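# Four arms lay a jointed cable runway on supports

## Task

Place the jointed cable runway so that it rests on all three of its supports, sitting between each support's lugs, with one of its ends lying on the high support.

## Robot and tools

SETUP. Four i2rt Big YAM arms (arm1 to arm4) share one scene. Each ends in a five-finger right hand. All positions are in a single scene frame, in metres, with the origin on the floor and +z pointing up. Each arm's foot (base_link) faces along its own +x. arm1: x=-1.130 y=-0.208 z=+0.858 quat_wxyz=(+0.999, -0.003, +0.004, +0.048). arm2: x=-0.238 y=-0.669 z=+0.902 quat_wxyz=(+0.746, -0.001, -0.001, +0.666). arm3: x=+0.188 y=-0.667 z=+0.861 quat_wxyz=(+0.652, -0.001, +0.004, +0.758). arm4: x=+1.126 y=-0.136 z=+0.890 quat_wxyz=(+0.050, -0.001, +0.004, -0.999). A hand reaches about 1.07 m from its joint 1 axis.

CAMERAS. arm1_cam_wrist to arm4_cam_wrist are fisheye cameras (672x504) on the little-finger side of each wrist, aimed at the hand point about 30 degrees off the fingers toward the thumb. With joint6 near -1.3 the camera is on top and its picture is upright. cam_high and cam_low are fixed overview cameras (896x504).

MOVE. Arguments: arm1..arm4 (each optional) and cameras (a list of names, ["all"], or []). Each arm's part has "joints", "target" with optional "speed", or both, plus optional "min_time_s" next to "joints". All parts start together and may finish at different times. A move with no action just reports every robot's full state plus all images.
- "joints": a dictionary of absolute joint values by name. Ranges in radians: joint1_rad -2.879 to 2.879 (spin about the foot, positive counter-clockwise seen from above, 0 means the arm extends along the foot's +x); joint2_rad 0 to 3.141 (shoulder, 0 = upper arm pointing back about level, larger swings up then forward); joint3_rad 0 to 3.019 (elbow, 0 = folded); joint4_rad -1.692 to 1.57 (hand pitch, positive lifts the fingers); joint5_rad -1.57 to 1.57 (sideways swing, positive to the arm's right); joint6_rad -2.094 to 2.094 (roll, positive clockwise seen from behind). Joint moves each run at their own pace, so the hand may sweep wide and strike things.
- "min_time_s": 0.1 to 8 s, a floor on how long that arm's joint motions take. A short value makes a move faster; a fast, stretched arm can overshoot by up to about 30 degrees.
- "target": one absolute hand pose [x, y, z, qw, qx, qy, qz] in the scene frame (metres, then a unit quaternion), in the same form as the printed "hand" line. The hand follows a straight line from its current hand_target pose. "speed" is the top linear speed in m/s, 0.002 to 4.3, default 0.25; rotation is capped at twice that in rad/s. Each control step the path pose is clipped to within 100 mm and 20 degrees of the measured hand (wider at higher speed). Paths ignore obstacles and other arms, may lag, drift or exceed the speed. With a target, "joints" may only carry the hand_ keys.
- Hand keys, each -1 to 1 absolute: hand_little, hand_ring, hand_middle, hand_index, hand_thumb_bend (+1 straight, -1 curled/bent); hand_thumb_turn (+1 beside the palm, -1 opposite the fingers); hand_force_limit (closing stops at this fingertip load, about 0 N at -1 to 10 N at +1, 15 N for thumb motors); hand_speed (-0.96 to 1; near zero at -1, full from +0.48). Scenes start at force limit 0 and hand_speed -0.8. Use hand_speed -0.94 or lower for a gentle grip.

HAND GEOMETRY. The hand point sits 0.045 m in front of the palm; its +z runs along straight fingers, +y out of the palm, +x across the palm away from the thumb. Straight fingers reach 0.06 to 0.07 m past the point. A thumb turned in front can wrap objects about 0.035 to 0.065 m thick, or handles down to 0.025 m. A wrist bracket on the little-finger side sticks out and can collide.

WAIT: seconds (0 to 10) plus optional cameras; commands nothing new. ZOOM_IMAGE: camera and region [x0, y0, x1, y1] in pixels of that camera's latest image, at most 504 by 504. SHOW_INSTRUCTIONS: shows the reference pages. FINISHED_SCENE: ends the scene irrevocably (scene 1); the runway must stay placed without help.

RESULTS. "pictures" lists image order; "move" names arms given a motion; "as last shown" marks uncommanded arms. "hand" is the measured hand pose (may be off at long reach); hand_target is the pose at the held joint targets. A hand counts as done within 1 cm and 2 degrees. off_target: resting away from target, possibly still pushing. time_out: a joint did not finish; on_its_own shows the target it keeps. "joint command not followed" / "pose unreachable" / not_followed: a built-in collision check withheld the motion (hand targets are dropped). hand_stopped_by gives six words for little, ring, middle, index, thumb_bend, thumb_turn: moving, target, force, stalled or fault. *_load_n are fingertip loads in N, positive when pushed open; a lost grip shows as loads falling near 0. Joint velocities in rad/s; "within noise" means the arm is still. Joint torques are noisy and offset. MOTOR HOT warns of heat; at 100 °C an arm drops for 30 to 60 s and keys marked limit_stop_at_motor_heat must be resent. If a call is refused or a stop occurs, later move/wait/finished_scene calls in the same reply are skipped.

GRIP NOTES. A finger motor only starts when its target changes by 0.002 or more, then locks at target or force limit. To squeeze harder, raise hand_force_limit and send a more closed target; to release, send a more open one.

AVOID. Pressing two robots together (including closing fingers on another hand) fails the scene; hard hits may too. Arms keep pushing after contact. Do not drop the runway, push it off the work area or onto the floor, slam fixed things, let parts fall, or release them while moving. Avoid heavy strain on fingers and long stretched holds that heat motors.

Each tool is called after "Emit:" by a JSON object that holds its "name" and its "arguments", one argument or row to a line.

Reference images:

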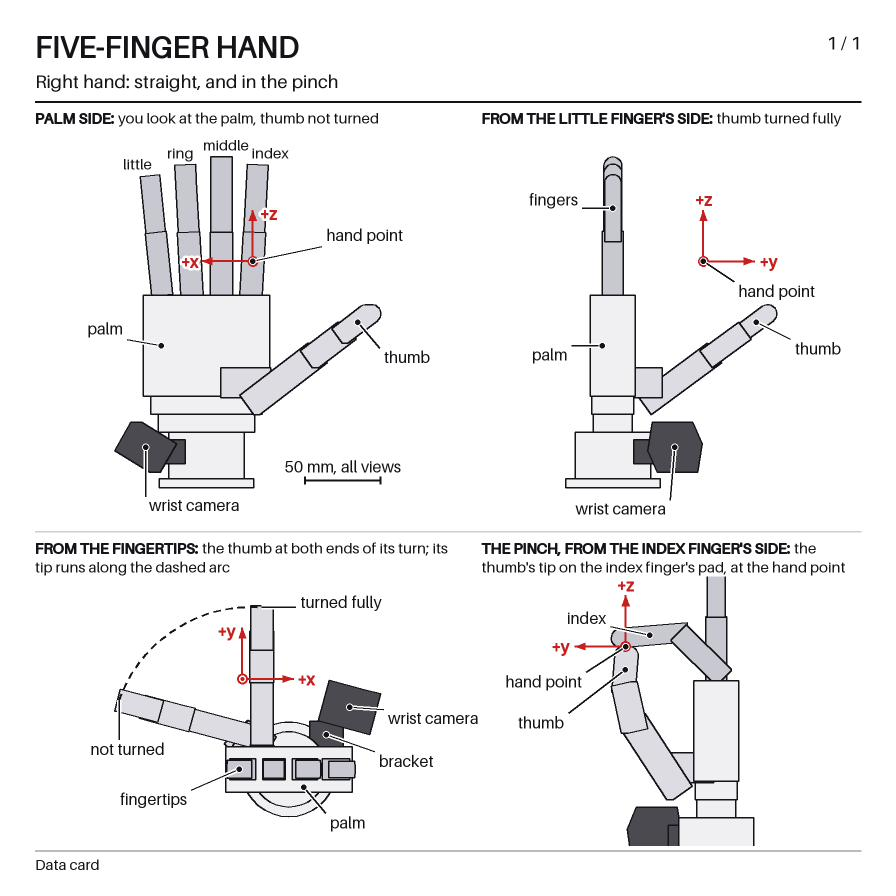

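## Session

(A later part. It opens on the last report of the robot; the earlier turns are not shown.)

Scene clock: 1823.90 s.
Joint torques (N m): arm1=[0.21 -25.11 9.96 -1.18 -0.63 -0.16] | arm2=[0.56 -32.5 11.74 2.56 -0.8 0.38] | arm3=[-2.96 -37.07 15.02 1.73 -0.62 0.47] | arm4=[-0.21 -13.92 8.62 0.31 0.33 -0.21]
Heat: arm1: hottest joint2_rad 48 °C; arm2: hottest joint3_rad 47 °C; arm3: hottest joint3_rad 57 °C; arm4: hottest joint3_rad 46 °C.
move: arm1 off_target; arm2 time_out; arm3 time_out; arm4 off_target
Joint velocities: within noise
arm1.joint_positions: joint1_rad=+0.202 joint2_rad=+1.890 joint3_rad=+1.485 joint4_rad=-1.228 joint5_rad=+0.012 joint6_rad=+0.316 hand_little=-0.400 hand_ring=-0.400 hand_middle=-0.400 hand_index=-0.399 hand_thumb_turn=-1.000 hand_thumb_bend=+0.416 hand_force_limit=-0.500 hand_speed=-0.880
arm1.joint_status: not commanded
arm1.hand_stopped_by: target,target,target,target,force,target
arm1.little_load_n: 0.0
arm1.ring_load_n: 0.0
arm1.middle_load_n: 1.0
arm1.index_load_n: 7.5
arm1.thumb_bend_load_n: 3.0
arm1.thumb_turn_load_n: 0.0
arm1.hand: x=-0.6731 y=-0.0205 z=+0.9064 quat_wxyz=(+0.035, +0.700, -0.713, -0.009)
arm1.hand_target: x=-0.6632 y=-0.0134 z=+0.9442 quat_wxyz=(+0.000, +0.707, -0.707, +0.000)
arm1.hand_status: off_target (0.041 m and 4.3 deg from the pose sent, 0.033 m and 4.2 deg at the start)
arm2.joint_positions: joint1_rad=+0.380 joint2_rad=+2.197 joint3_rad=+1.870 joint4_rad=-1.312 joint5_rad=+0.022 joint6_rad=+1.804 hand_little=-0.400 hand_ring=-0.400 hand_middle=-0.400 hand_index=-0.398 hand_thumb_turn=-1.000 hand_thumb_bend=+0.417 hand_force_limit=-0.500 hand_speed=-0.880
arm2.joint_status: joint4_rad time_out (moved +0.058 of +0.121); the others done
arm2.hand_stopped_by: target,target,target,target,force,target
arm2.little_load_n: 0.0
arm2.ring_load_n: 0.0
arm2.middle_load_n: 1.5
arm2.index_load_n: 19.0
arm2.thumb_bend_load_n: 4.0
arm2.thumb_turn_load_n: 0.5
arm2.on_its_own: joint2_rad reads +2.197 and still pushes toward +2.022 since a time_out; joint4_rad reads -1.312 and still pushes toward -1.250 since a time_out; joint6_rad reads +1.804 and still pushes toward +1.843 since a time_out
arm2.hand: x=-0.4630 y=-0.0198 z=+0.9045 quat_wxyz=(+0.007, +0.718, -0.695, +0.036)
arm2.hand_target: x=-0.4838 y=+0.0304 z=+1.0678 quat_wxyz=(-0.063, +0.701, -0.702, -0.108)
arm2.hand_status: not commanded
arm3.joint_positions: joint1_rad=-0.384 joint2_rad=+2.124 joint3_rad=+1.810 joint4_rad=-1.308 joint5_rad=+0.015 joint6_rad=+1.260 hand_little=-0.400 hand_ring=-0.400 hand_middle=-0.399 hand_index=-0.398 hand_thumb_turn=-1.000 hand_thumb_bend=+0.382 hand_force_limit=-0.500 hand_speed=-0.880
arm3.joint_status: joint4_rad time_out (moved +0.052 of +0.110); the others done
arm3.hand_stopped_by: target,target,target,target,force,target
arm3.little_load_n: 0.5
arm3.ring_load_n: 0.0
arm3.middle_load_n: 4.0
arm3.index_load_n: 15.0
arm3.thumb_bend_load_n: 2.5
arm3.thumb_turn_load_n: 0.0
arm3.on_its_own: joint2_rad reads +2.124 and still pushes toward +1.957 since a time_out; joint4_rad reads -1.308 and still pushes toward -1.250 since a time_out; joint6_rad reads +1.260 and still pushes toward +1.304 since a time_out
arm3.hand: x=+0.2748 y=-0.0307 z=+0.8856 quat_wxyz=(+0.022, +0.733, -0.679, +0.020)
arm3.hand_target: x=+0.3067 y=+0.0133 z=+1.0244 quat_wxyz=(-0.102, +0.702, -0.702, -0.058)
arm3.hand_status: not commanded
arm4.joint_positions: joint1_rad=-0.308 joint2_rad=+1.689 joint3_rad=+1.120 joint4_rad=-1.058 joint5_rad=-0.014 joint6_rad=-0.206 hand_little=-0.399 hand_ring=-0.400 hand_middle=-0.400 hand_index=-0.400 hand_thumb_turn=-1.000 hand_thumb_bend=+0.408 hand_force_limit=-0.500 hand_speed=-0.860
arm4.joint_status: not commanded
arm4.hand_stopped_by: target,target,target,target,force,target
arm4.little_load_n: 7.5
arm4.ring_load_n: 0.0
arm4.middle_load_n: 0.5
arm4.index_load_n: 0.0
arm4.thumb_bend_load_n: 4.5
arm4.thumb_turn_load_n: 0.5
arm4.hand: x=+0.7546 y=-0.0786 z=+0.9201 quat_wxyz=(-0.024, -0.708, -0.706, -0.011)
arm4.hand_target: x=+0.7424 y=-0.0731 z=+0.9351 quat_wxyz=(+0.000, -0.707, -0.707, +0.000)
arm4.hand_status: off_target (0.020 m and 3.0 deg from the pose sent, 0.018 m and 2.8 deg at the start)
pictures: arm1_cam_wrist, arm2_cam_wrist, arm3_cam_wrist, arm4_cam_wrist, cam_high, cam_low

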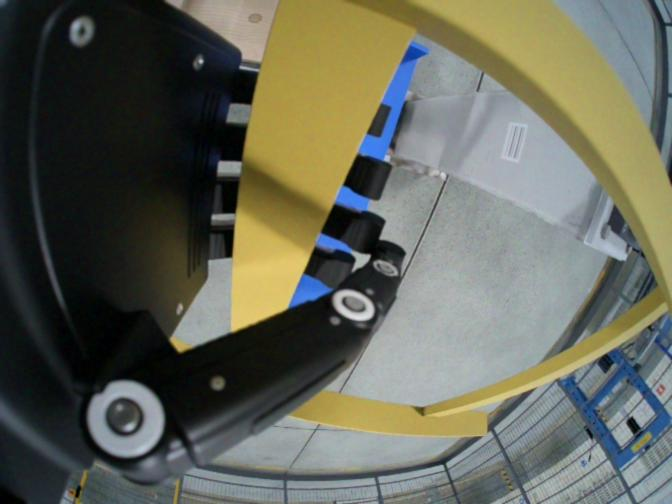

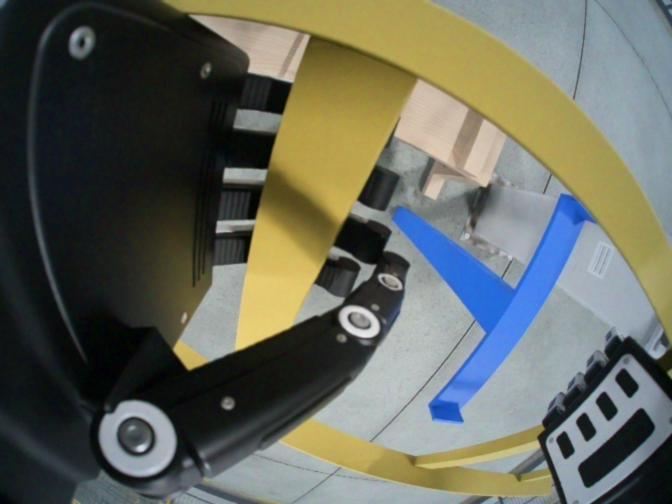

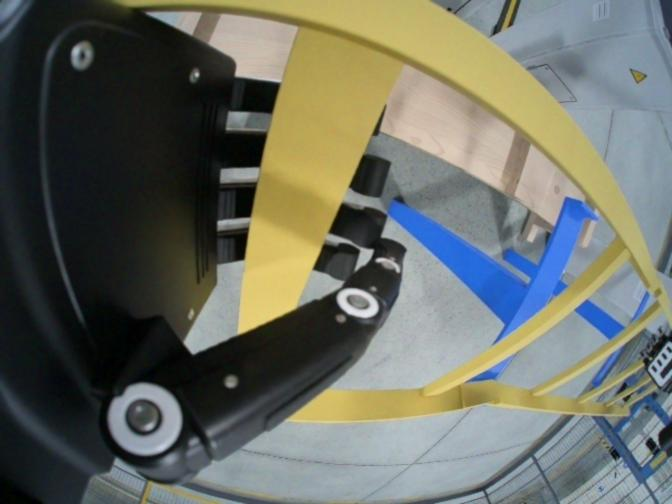

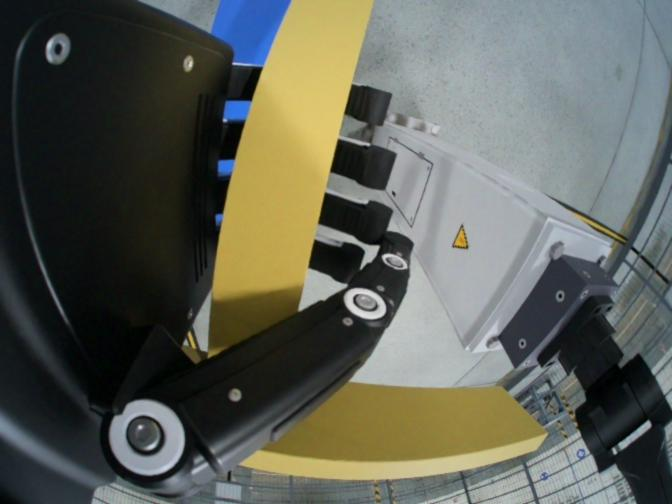

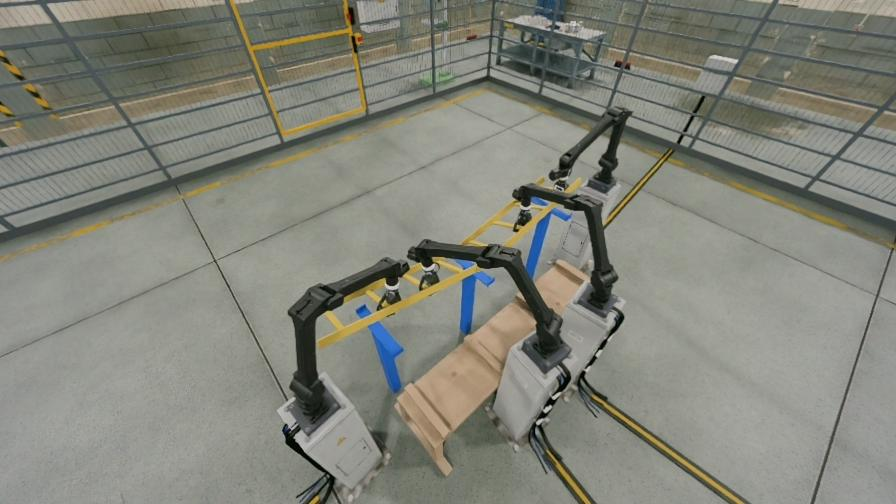

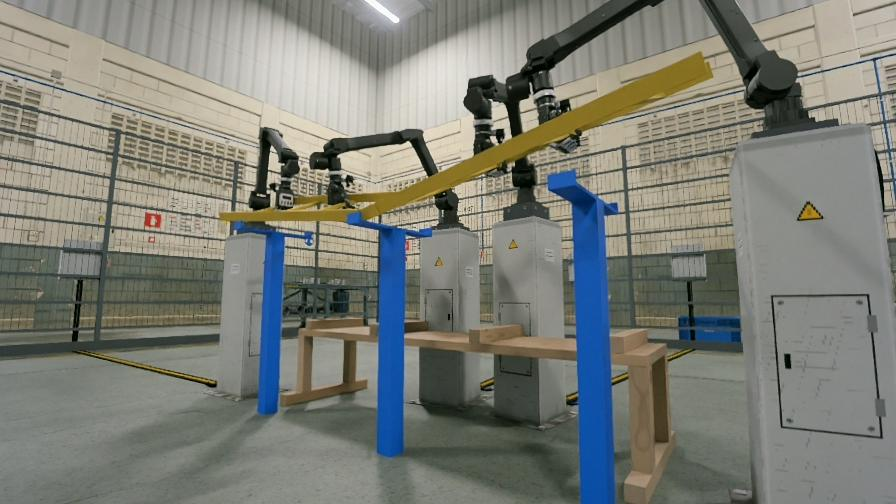

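Emit:
{"name": "move", "arguments": {
  "arm1": {"target": [-0.662, 0.015, 0.925, 0, 0.7071, -0.7071, 0], "speed": 0.02},
  "arm2": {"joints": {"joint1_rad": 0.374, "joint2_rad": 2.125, "joint3_rad": 2.082, "joint4_rad": -1.278}, "min_time_s": 1.8},
  "arm3": {"joints": {"joint1_rad": -0.405, "joint2_rad": 2.072, "joint3_rad": 2.024, "joint4_rad": -1.279}, "min_time_s": 1.8},
  "arm4": {"target": [0.742, -0.043, 0.925, 0, 0.7071, 0.7071, 0], "speed": 0.02},
  "cameras": ["cam_low", "cam_high", "arm3_cam_wrist", "arm2_cam_wrist", "arm1_cam_wrist", "arm4_cam_wrist"]
}}

Emit:
{"name": "zoom_image", "arguments": {
  "camera": "cam_low",
  "region": [210, 170, 450, 270]
}}

Emit:
{"name": "zoom_image", "arguments": {
  "camera": "arm3_cam_wrist",
  "region": [420, 150, 670, 420]
}}

Emit:
{"name": "zoom_image", "arguments": {
  "camera": "cam_low",
  "region": [440, 100, 730, 260]
}}

Emit:
{"name": "zoom_image", "arguments": {
  "camera": "arm2_cam_wrist",
  "region": [380, 150, 670, 500]
}}

Scene clock: 1854.33 s.
Joint torques (N m): arm1=[0.73 -26.17 9.88 -0.79 -1.07 0.05] | arm2=[-0.73 -29.74 14 1.22 -0.71 0.38] | arm3=[-2.26 -30.51 18.99 1.55 -0.19 0.53] | arm4=[-3.14 -13.04 9.25 0.68 1.12 -0.5]
Heat: arm1: hottest joint2_rad 47 °C; arm2: hottest joint3_rad 52 °C; arm3: hottest joint2_rad 54 °C; arm4: hottest joint3_rad 43 °C.
move: arm1 off_target; arm2 time_out; arm3 time_out; arm4 off_target
Joint velocities: within noise
arm1.joint_positions: joint1_rad=+0.239 joint2_rad=+1.934 joint3_rad=+1.485 joint4_rad=-1.204 joint5_rad=+0.023 joint6_rad=+0.337 hand_little=-0.400 hand_ring=-0.400 hand_middle=-0.400 hand_index=-0.399 hand_thumb_turn=-1.000 hand_thumb_bend=+0.416 hand_force_limit=-0.500 hand_speed=-0.880
arm1.joint_status: not commanded
arm1.hand_stopped_by: target,target,target,target,force,target
arm1.little_load_n: 0.0
arm1.ring_load_n: 0.0
arm1.middle_load_n: 1.0
arm1.index_load_n: 11.0
arm1.thumb_bend_load_n: 3.0
arm1.thumb_turn_load_n: 0.0
arm1.hand: x=-0.6768 y=-0.0037 z=+0.8836 quat_wxyz=(+0.046, +0.706, -0.707, -0.008)
arm1.hand_target: x=-0.6638 y=+0.0142 z=+0.9247 quat_wxyz=(+0.000, +0.708, -0.707, -0.001)
arm1.hand_status: off_target (0.048 m and 5.4 deg from the pose sent, 0.042 m and 4.3 deg at the start)
arm2.joint_positions: joint1_rad=+0.376 joint2_rad=+2.253 joint3_rad=+1.926 joint4_rad=-1.307 joint5_rad=+0.020 joint6_rad=+1.804 hand_little=-0.400 hand_ring=-0.400 hand_middle=-0.400 hand_index=-0.398 hand_thumb_turn=-1.000 hand_thumb_bend=+0.417 hand_force_limit=-0.500 hand_speed=-0.880
arm2.joint_status: joint3_rad time_out (moved +0.056 of +0.212); the others done
arm2.hand_stopped_by: target,target,target,target,force,target
arm2.little_load_n: 0.0
arm2.ring_load_n: 0.0
arm2.middle_load_n: 1.0
arm2.index_load_n: 16.5
arm2.thumb_bend_load_n: 4.0
arm2.thumb_turn_load_n: 0.5
arm2.on_its_own: joint3_rad reads +1.926 and still pushes toward +2.039 since a time_out; joint6_rad reads +1.804 and still pushes toward +1.843 since a time_out
arm2.hand: x=-0.4652 y=-0.0034 z=+0.8895 quat_wxyz=(+0.007, +0.717, -0.696, +0.033)
arm2.hand_target: x=-0.4810 y=+0.0519 z=+1.0321 quat_wxyz=(-0.052, +0.699, -0.708, -0.088)
arm2.hand_status: not commanded
arm3.joint_positions: joint1_rad=-0.384 joint2_rad=+2.158 joint3_rad=+1.857 joint4_rad=-1.331 joint5_rad=+0.005 joint6_rad=+1.257 hand_little=-0.400 hand_ring=-0.400 hand_middle=-0.399 hand_index=-0.398 hand_thumb_turn=-1.000 hand_thumb_bend=+0.382 hand_force_limit=-0.500 hand_speed=-0.880
arm3.joint_status: joint3_rad time_out (moved +0.046 of +0.214); the others done
arm3.hand_stopped_by: target,target,target,target,force,target
arm3.little_load_n: 0.0
arm3.ring_load_n: 0.0
arm3.middle_load_n: 4.0
arm3.index_load_n: 10.0
arm3.thumb_bend_load_n: 2.5
arm3.thumb_turn_load_n: 0.5
arm3.on_its_own: joint3_rad reads +1.857 and still pushes toward +1.969 since a time_out; joint6_rad reads +1.257 and still pushes toward +1.304 since a time_out
arm3.hand: x=+0.2745 y=-0.0225 z=+0.8818 quat_wxyz=(+0.029, +0.735, -0.678, +0.019)
arm3.hand_target: x=+0.3038 y=+0.0343 z=+0.9848 quat_wxyz=(-0.078, +0.708, -0.700, -0.045)
arm3.hand_status: not commanded
arm4.joint_positions: joint1_rad=-0.337 joint2_rad=+1.706 joint3_rad=+1.120 joint4_rad=-1.049 joint5_rad=-0.032 joint6_rad=-0.242 hand_little=-0.399 hand_ring=-0.400 hand_middle=-0.400 hand_index=-0.400 hand_thumb_turn=-1.000 hand_thumb_bend=+0.408 hand_force_limit=-0.500 hand_speed=-0.860
arm4.joint_status: not commanded
arm4.hand_stopped_by: target,target,target,target,force,target
arm4.little_load_n: 5.0
arm4.ring_load_n: 0.0
arm4.middle_load_n: 0.5
arm4.index_load_n: 0.0
arm4.thumb_bend_load_n: 4.5
arm4.thumb_turn_load_n: 0.5
arm4.hand: x=+0.7560 y=-0.0689 z=+0.9138 quat_wxyz=(-0.032, -0.705, -0.708, -0.005)
arm4.hand_target: x=+0.7430 y=-0.0435 z=+0.9254 quat_wxyz=(+0.000, -0.707, -0.707, -0.001)
arm4.hand_status: off_target (0.032 m and 3.7 deg from the pose sent, 0.038 m and 3.0 deg at the start)
pictures: arm1_cam_wrist, arm2_cam_wrist, arm3_cam_wrist, arm4_cam_wrist, cam_high, cam_low

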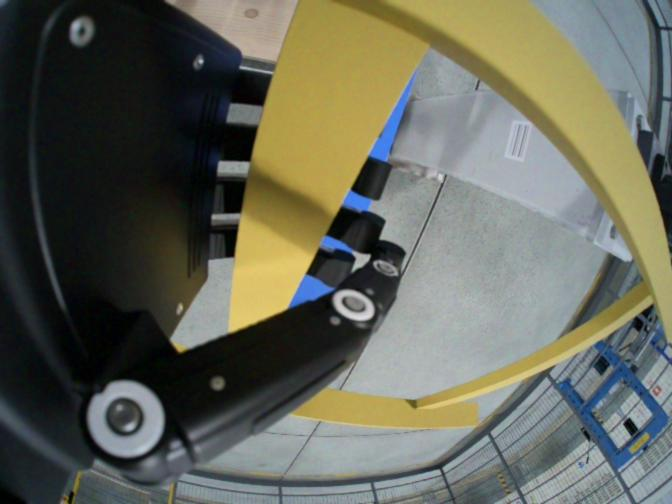

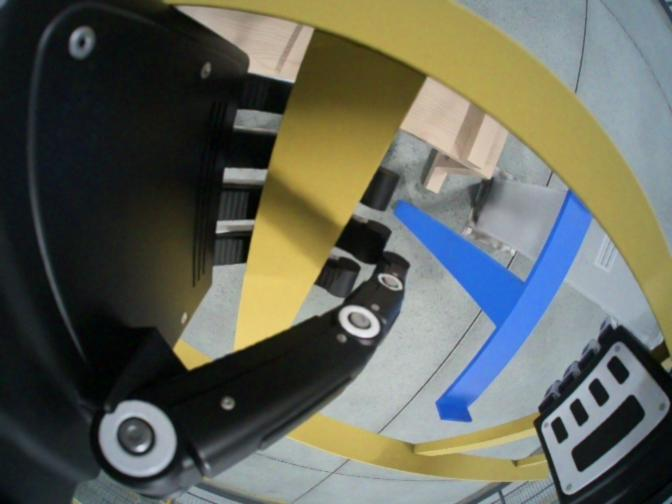

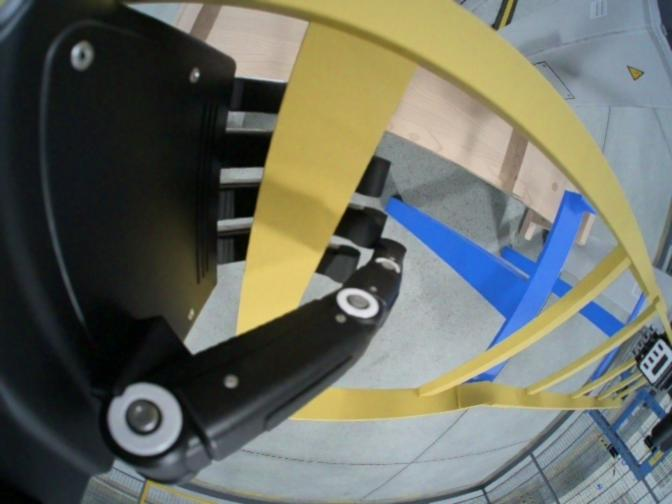

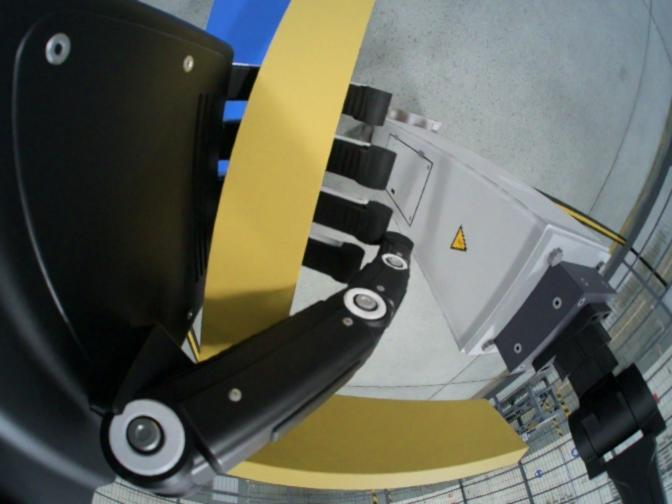

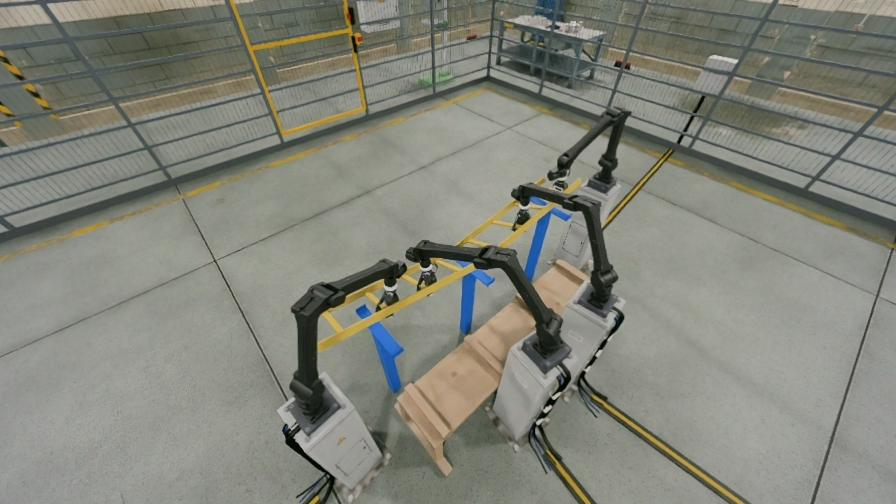

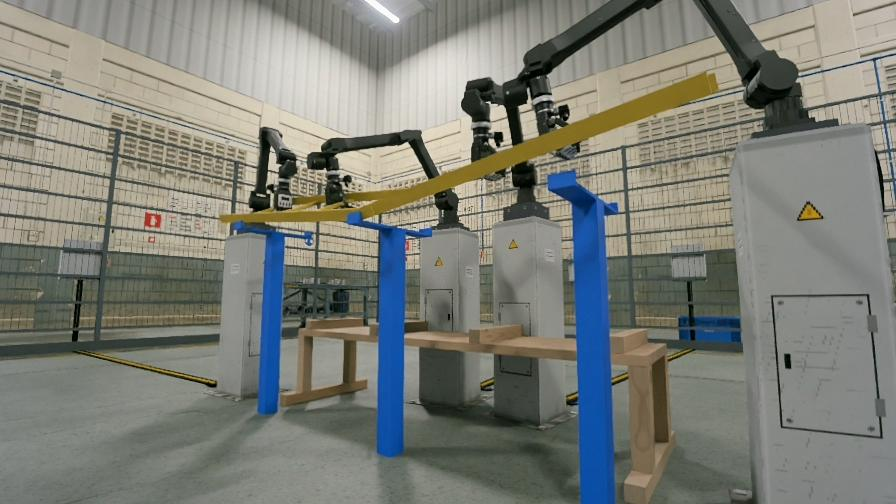

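Scaled by 2.100.

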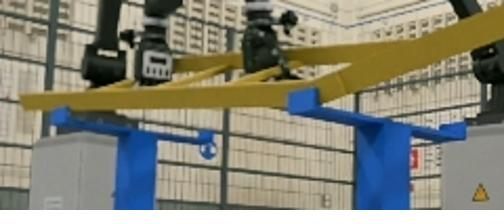

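Scaled by 1.867 from the camera's image (finer frame: 960x720).

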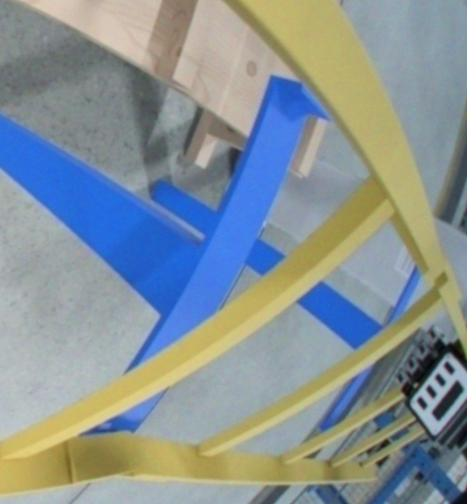

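Scaled by 1.738.

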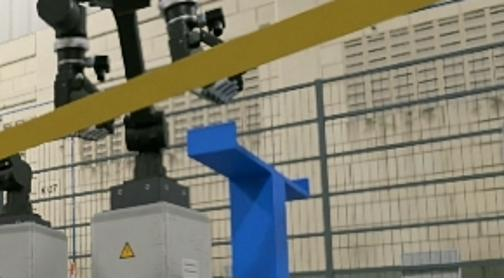

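Scaled by 1.440 from the camera's image (finer frame: 960x720).

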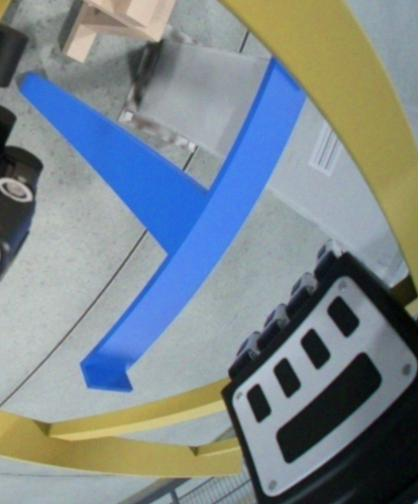

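Emit:
{"name": "move", "arguments": {
  "arm1": {"target": [-0.662, 0.024, 0.885, 0, 0.7071, -0.7071, 0], "speed": 0.025},
  "arm2": {"joints": {"joint2_rad": 2.170, "joint3_rad": 2.080, "joint4_rad": -1.27}, "min_time_s": 1.8},
  "arm3": {"joints": {"joint3_rad": 1.945, "joint4_rad": -1.18}, "min_time_s": 1.8},
  "arm4": {"target": [0.742, -0.033, 0.915, 0, 0.7071, 0.7071, 0], "speed": 0.02},
  "cameras": ["cam_low", "cam_high", "arm3_cam_wrist", "arm2_cam_wrist", "arm1_cam_wrist", "arm4_cam_wrist"]
}}

Emit:
{"name": "zoom_image", "arguments": {
  "camera": "cam_low",
  "region": [210, 170, 450, 270]
}}

Emit:
{"name": "zoom_image", "arguments": {
  "camera": "arm3_cam_wrist",
  "region": [420, 150, 670, 420]
}}

Emit:
{"name": "zoom_image", "arguments": {
  "camera": "cam_low",
  "region": [440, 100, 730, 260]
}}

Emit:
{"name": "zoom_image", "arguments": {
  "camera": "arm2_cam_wrist",
  "region": [380, 150, 670, 500]
}}

Scene clock: 1899.83 s.
Joint torques (N m): arm1=[2.67 -25.29 9.52 -0.01 -1.97 0.17] | arm2=[-1.08 -28.51 14.01 1.59 -0.52 0.38] | arm3=[-1.9 -30.45 16.84 3.25 -0.3 0.6] | arm4=[-3.02 -13.16 8.92 1.03 1.14 -0.57]
Heat: arm1: hottest joint2_rad 44 °C; arm2: hottest joint3_rad 57 °C; arm3: hottest joint3_rad 60 °C; arm4: hottest joint3_rad 43 °C.
move: arm1 off_target; arm2 time_out; arm3 time_out; arm4 off_target
Joint velocities: within noise
arm1.joint_positions: joint1_rad=+0.237 joint2_rad=+1.971 joint3_rad=+1.448 joint4_rad=-1.138 joint5_rad=+0.044 joint6_rad=+0.337 hand_little=-0.400 hand_ring=-0.400 hand_middle=-0.400 hand_index=-0.399 hand_thumb_turn=-1.000 hand_thumb_bend=+0.416 hand_force_limit=-0.500 hand_speed=-0.880
arm1.joint_status: not commanded
arm1.hand_stopped_by: target,target,target,target,force,target
arm1.little_load_n: 0.0
arm1.ring_load_n: 0.0
arm1.middle_load_n: 1.0
arm1.index_load_n: 9.0
arm1.thumb_bend_load_n: 3.0
arm1.thumb_turn_load_n: 0.0
arm1.hand: x=-0.6783 y=-0.0101 z=+0.8508 quat_wxyz=(+0.054, +0.705, -0.707, +0.000)
arm1.hand_target: x=-0.6641 y=+0.0226 z=+0.8857 quat_wxyz=(+0.000, +0.708, -0.706, -0.001)
arm1.hand_status: off_target (0.051 m and 6.2 deg from the pose sent, 0.032 m and 5.4 deg at the start)
arm2.joint_positions: joint1_rad=+0.376 joint2_rad=+2.282 joint3_rad=+1.931 joint4_rad=-1.307 joint5_rad=+0.015 joint6_rad=+1.803 hand_little=-0.400 hand_ring=-0.400 hand_middle=-0.400 hand_index=-0.398 hand_thumb_turn=-1.000 hand_thumb_bend=+0.417 hand_force_limit=-0.500 hand_speed=-0.880
arm2.joint_status: joint3_rad time_out (moved +0.005 of +0.154); the others done
arm2.hand_stopped_by: target,target,target,target,force,target
arm2.little_load_n: 0.0
arm2.ring_load_n: 0.0
arm2.middle_load_n: 1.5
arm2.index_load_n: 14.5
arm2.thumb_bend_load_n: 3.5
arm2.thumb_turn_load_n: 0.5
arm2.on_its_own: joint3_rad reads +1.931 and still pushes toward +2.043 since a time_out; joint6_rad reads +1.803 and still pushes toward +1.843 since a time_out
arm2.hand: x=-0.4654 y=-0.0062 z=+0.8715 quat_wxyz=(+0.015, +0.717, -0.696, +0.042)
arm2.hand_target: x=-0.4816 y=+0.0545 z=+1.0017 quat_wxyz=(-0.045, +0.700, -0.709, -0.074)
arm2.hand_status: not commanded
arm3.joint_positions: joint1_rad=-0.384 joint2_rad=+2.159 joint3_rad=+1.857 joint4_rad=-1.278 joint5_rad=+0.008 joint6_rad=+1.249 hand_little=-0.400 hand_ring=-0.400 hand_middle=-0.399 hand_index=-0.398 hand_thumb_turn=-1.000 hand_thumb_bend=+0.382 hand_force_limit=-0.500 hand_speed=-0.880
arm3.joint_status: joint4_rad time_out (moved +0.052 of +0.151); the others done
arm3.hand_stopped_by: target,target,target,target,force,target
arm3.little_load_n: 0.0
arm3.ring_load_n: 0.0
arm3.middle_load_n: 4.0
arm3.index_load_n: 10.0
arm3.thumb_bend_load_n: 2.5
arm3.thumb_turn_load_n: 0.0
arm3.on_its_own: joint4_rad reads -1.278 and still pushes toward -1.180 since a time_out; joint6_rad reads +1.249 and still pushes toward +1.304 since a time_out
arm3.hand: x=+0.2782 y=-0.0095 z=+0.8808 quat_wxyz=(+0.006, +0.738, -0.675, +0.008)
arm3.hand_target: x=+0.3085 y=+0.0521 z=+0.9812 quat_wxyz=(-0.111, +0.705, -0.697, -0.063)
arm3.hand_status: not commanded
arm4.joint_positions: joint1_rad=-0.358 joint2_rad=+1.727 joint3_rad=+1.120 joint4_rad=-1.036 joint5_rad=-0.032 joint6_rad=-0.255 hand_little=-0.399 hand_ring=-0.400 hand_middle=-0.400 hand_index=-0.400 hand_thumb_turn=-1.000 hand_thumb_bend=+0.408 hand_force_limit=-0.500 hand_speed=-0.860
arm4.joint_status: not commanded
arm4.hand_stopped_by: target,target,target,target,force,target
arm4.little_load_n: 5.0
arm4.ring_load_n: 0.0
arm4.middle_load_n: 0.5
arm4.index_load_n: 0.5
arm4.thumb_bend_load_n: 4.0
arm4.thumb_turn_load_n: 0.5
arm4.hand: x=+0.7569 y=-0.0600 z=+0.9053 quat_wxyz=(-0.036, -0.708, -0.705, -0.006)
arm4.hand_target: x=+0.7430 y=-0.0336 z=+0.9157 quat_wxyz=(+0.000, -0.708, -0.707, -0.001)
arm4.hand_status: off_target (0.032 m and 4.2 deg from the pose sent, 0.039 m and 3.7 deg at the start)
pictures: arm1_cam_wrist, arm2_cam_wrist, arm3_cam_wrist, arm4_cam_wrist, cam_high, cam_low

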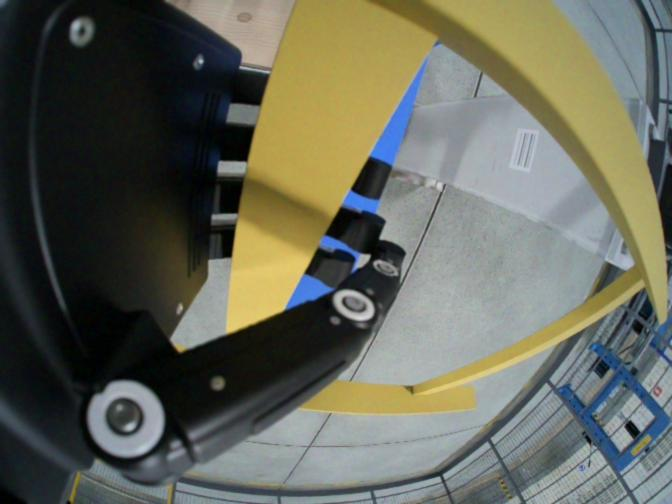

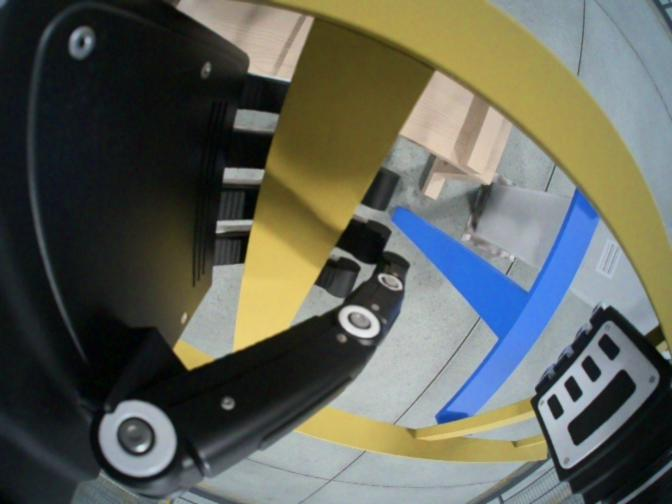

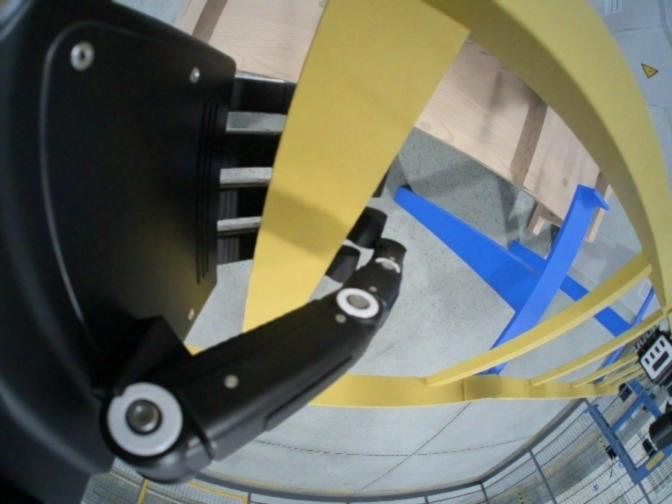

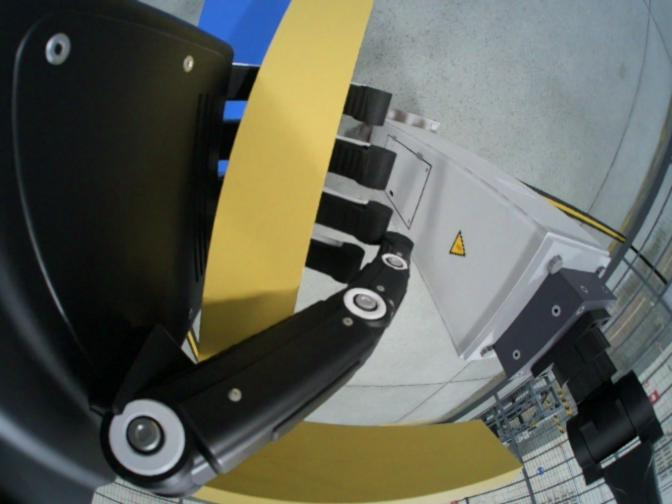

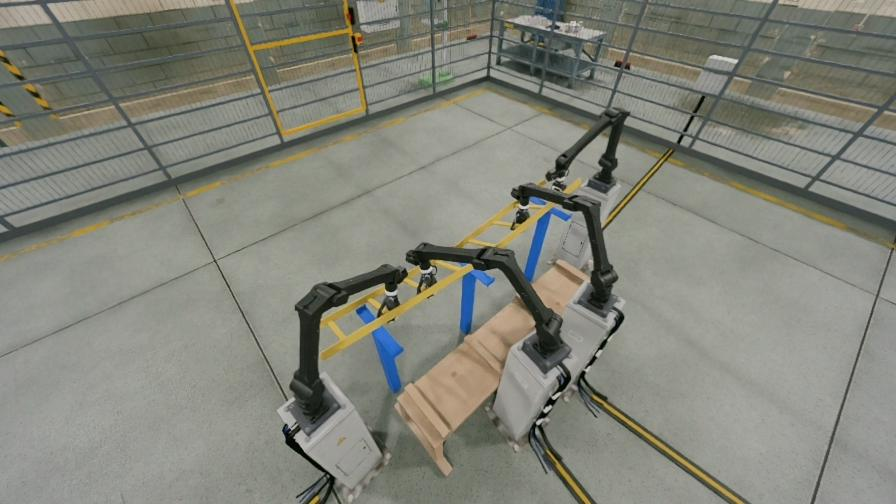

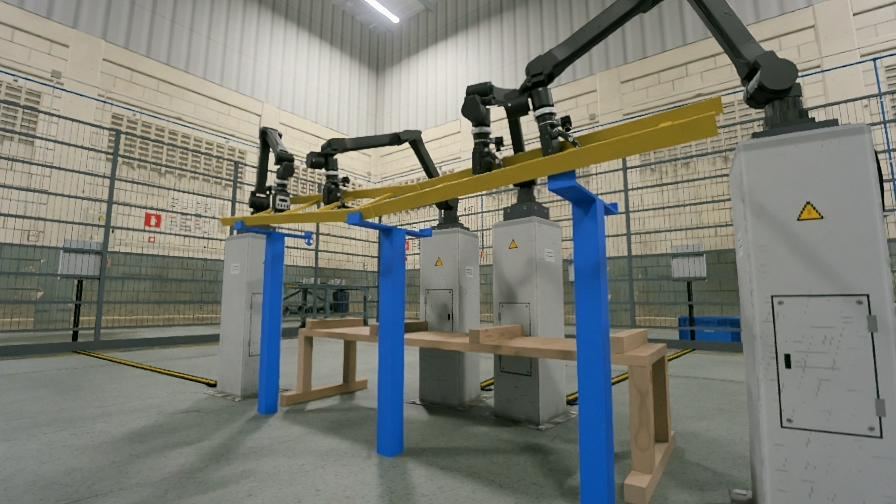

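Scaled by 2.100.

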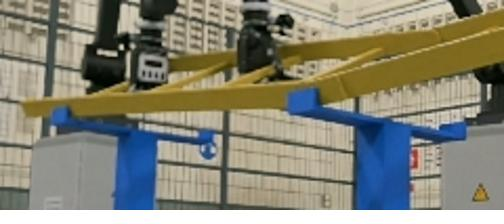

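Scaled by 1.867 from the camera's image (finer frame: 960x720).

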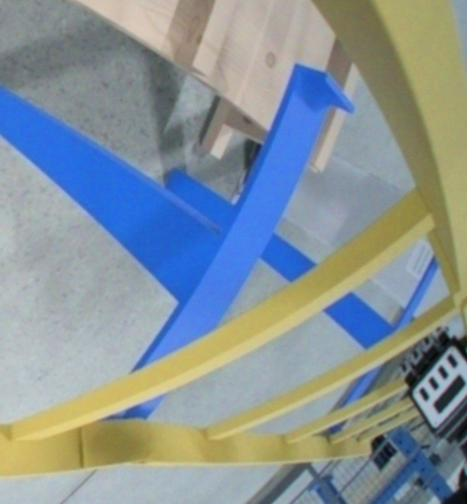

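Scaled by 1.738.

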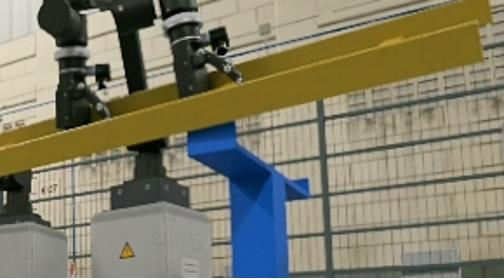

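Scaled by 1.440 from the camera's image (finer frame: 960x720).

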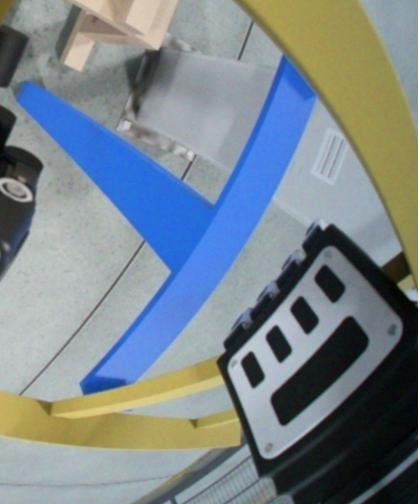

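Emit:
{"name": "zoom_image", "arguments": {
  "camera": "arm2_cam_wrist",
  "region": [400, 360, 560, 480]
}}

Emit:
{"name": "zoom_image", "arguments": {
  "camera": "arm3_cam_wrist",
  "region": [420, 320, 580, 440]
}}

Emit:
{"name": "zoom_image", "arguments": {
  "camera": "cam_high",
  "region": [300, 270, 440, 390]
}}

Emit:
{"name": "zoom_image", "arguments": {
  "camera": "cam_low",
  "region": [520, 150, 640, 240]
}}

Emit:
{"name": "zoom_image", "arguments": {
  "camera": "cam_low",
  "region": [330, 190, 450, 260]
}}

Emit:
{"name": "zoom_image", "arguments": {
  "camera": "cam_low",
  "region": [210, 190, 330, 260]
}}

Scaled by 3.150 from the camera's image (finer frame: 960x720).

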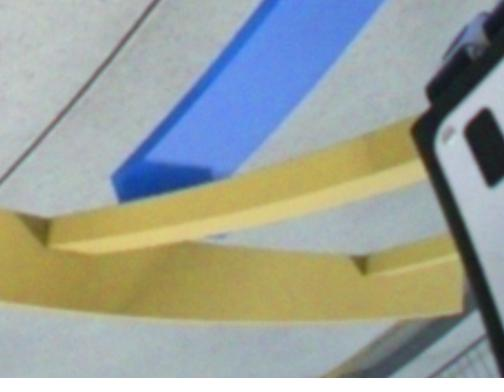

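Scaled by 3.150 from the camera's image (finer frame: 960x720).

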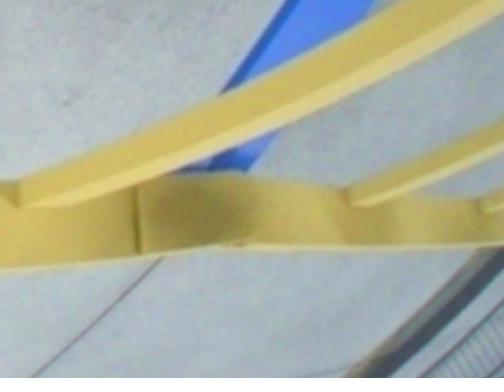

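Scaled by 3.600.

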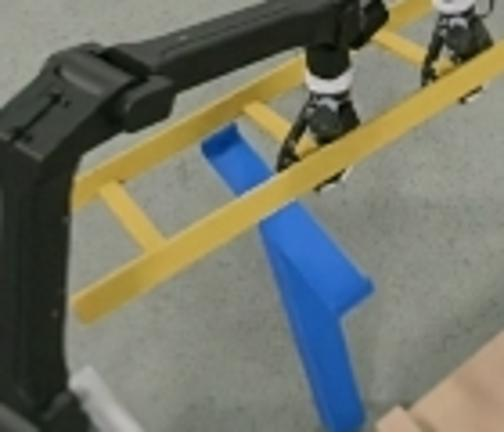

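Scaled by 4.200.

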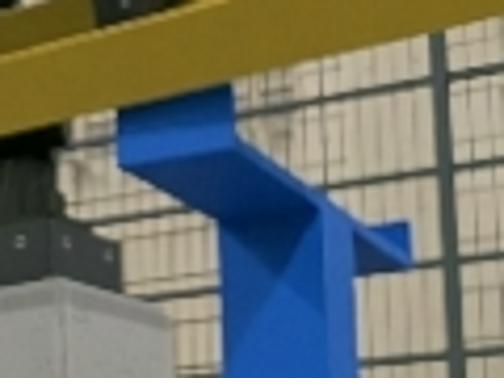

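Scaled by 4.200.

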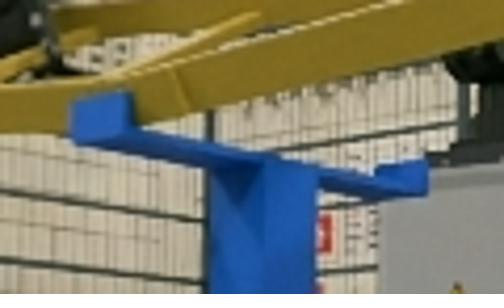

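Scaled by 4.200.

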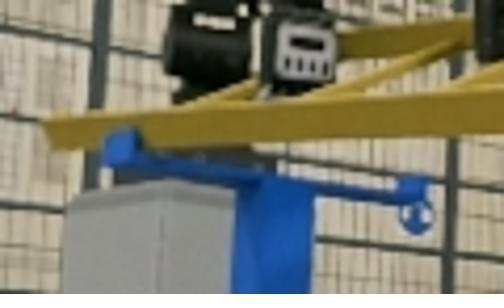

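Emit:
{"name": "zoom_image", "arguments": {
  "camera": "cam_high",
  "region": [430, 210, 550, 310]
}}

Emit:
{"name": "zoom_image", "arguments": {
  "camera": "cam_high",
  "region": [500, 160, 600, 250]
}}

Emit:
{"name": "zoom_image", "arguments": {
  "camera": "arm3_cam_wrist",
  "region": [540, 140, 672, 340]
}}

Emit:
{"name": "zoom_image", "arguments": {
  "camera": "arm2_cam_wrist",
  "region": [540, 140, 672, 340]
}}

Scaled by 4.200.

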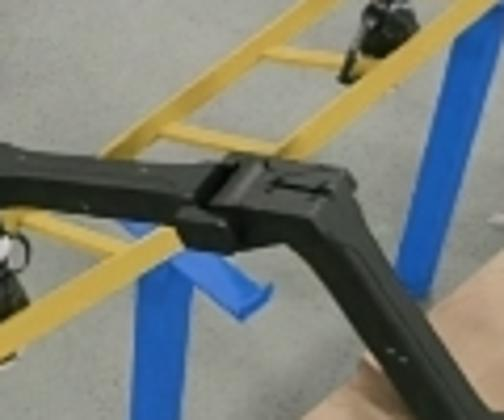

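Scaled by 5.040.

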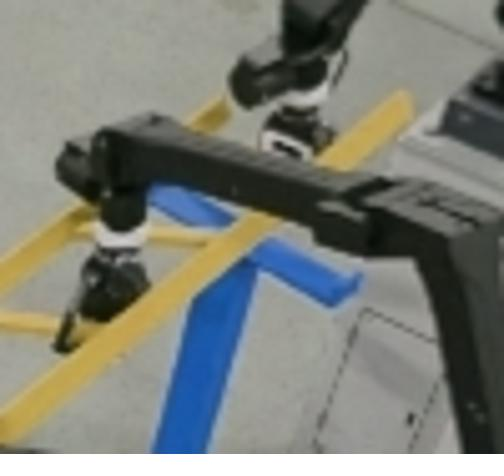

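Scaled by 2.520 from the camera's image (finer frame: 960x720).

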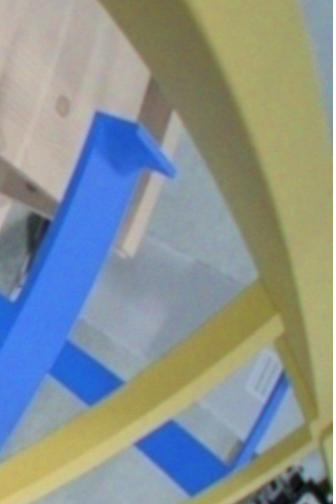

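Scaled by 2.520 from the camera's image (finer frame: 960x720).

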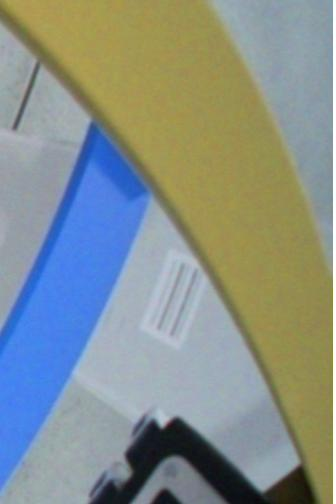

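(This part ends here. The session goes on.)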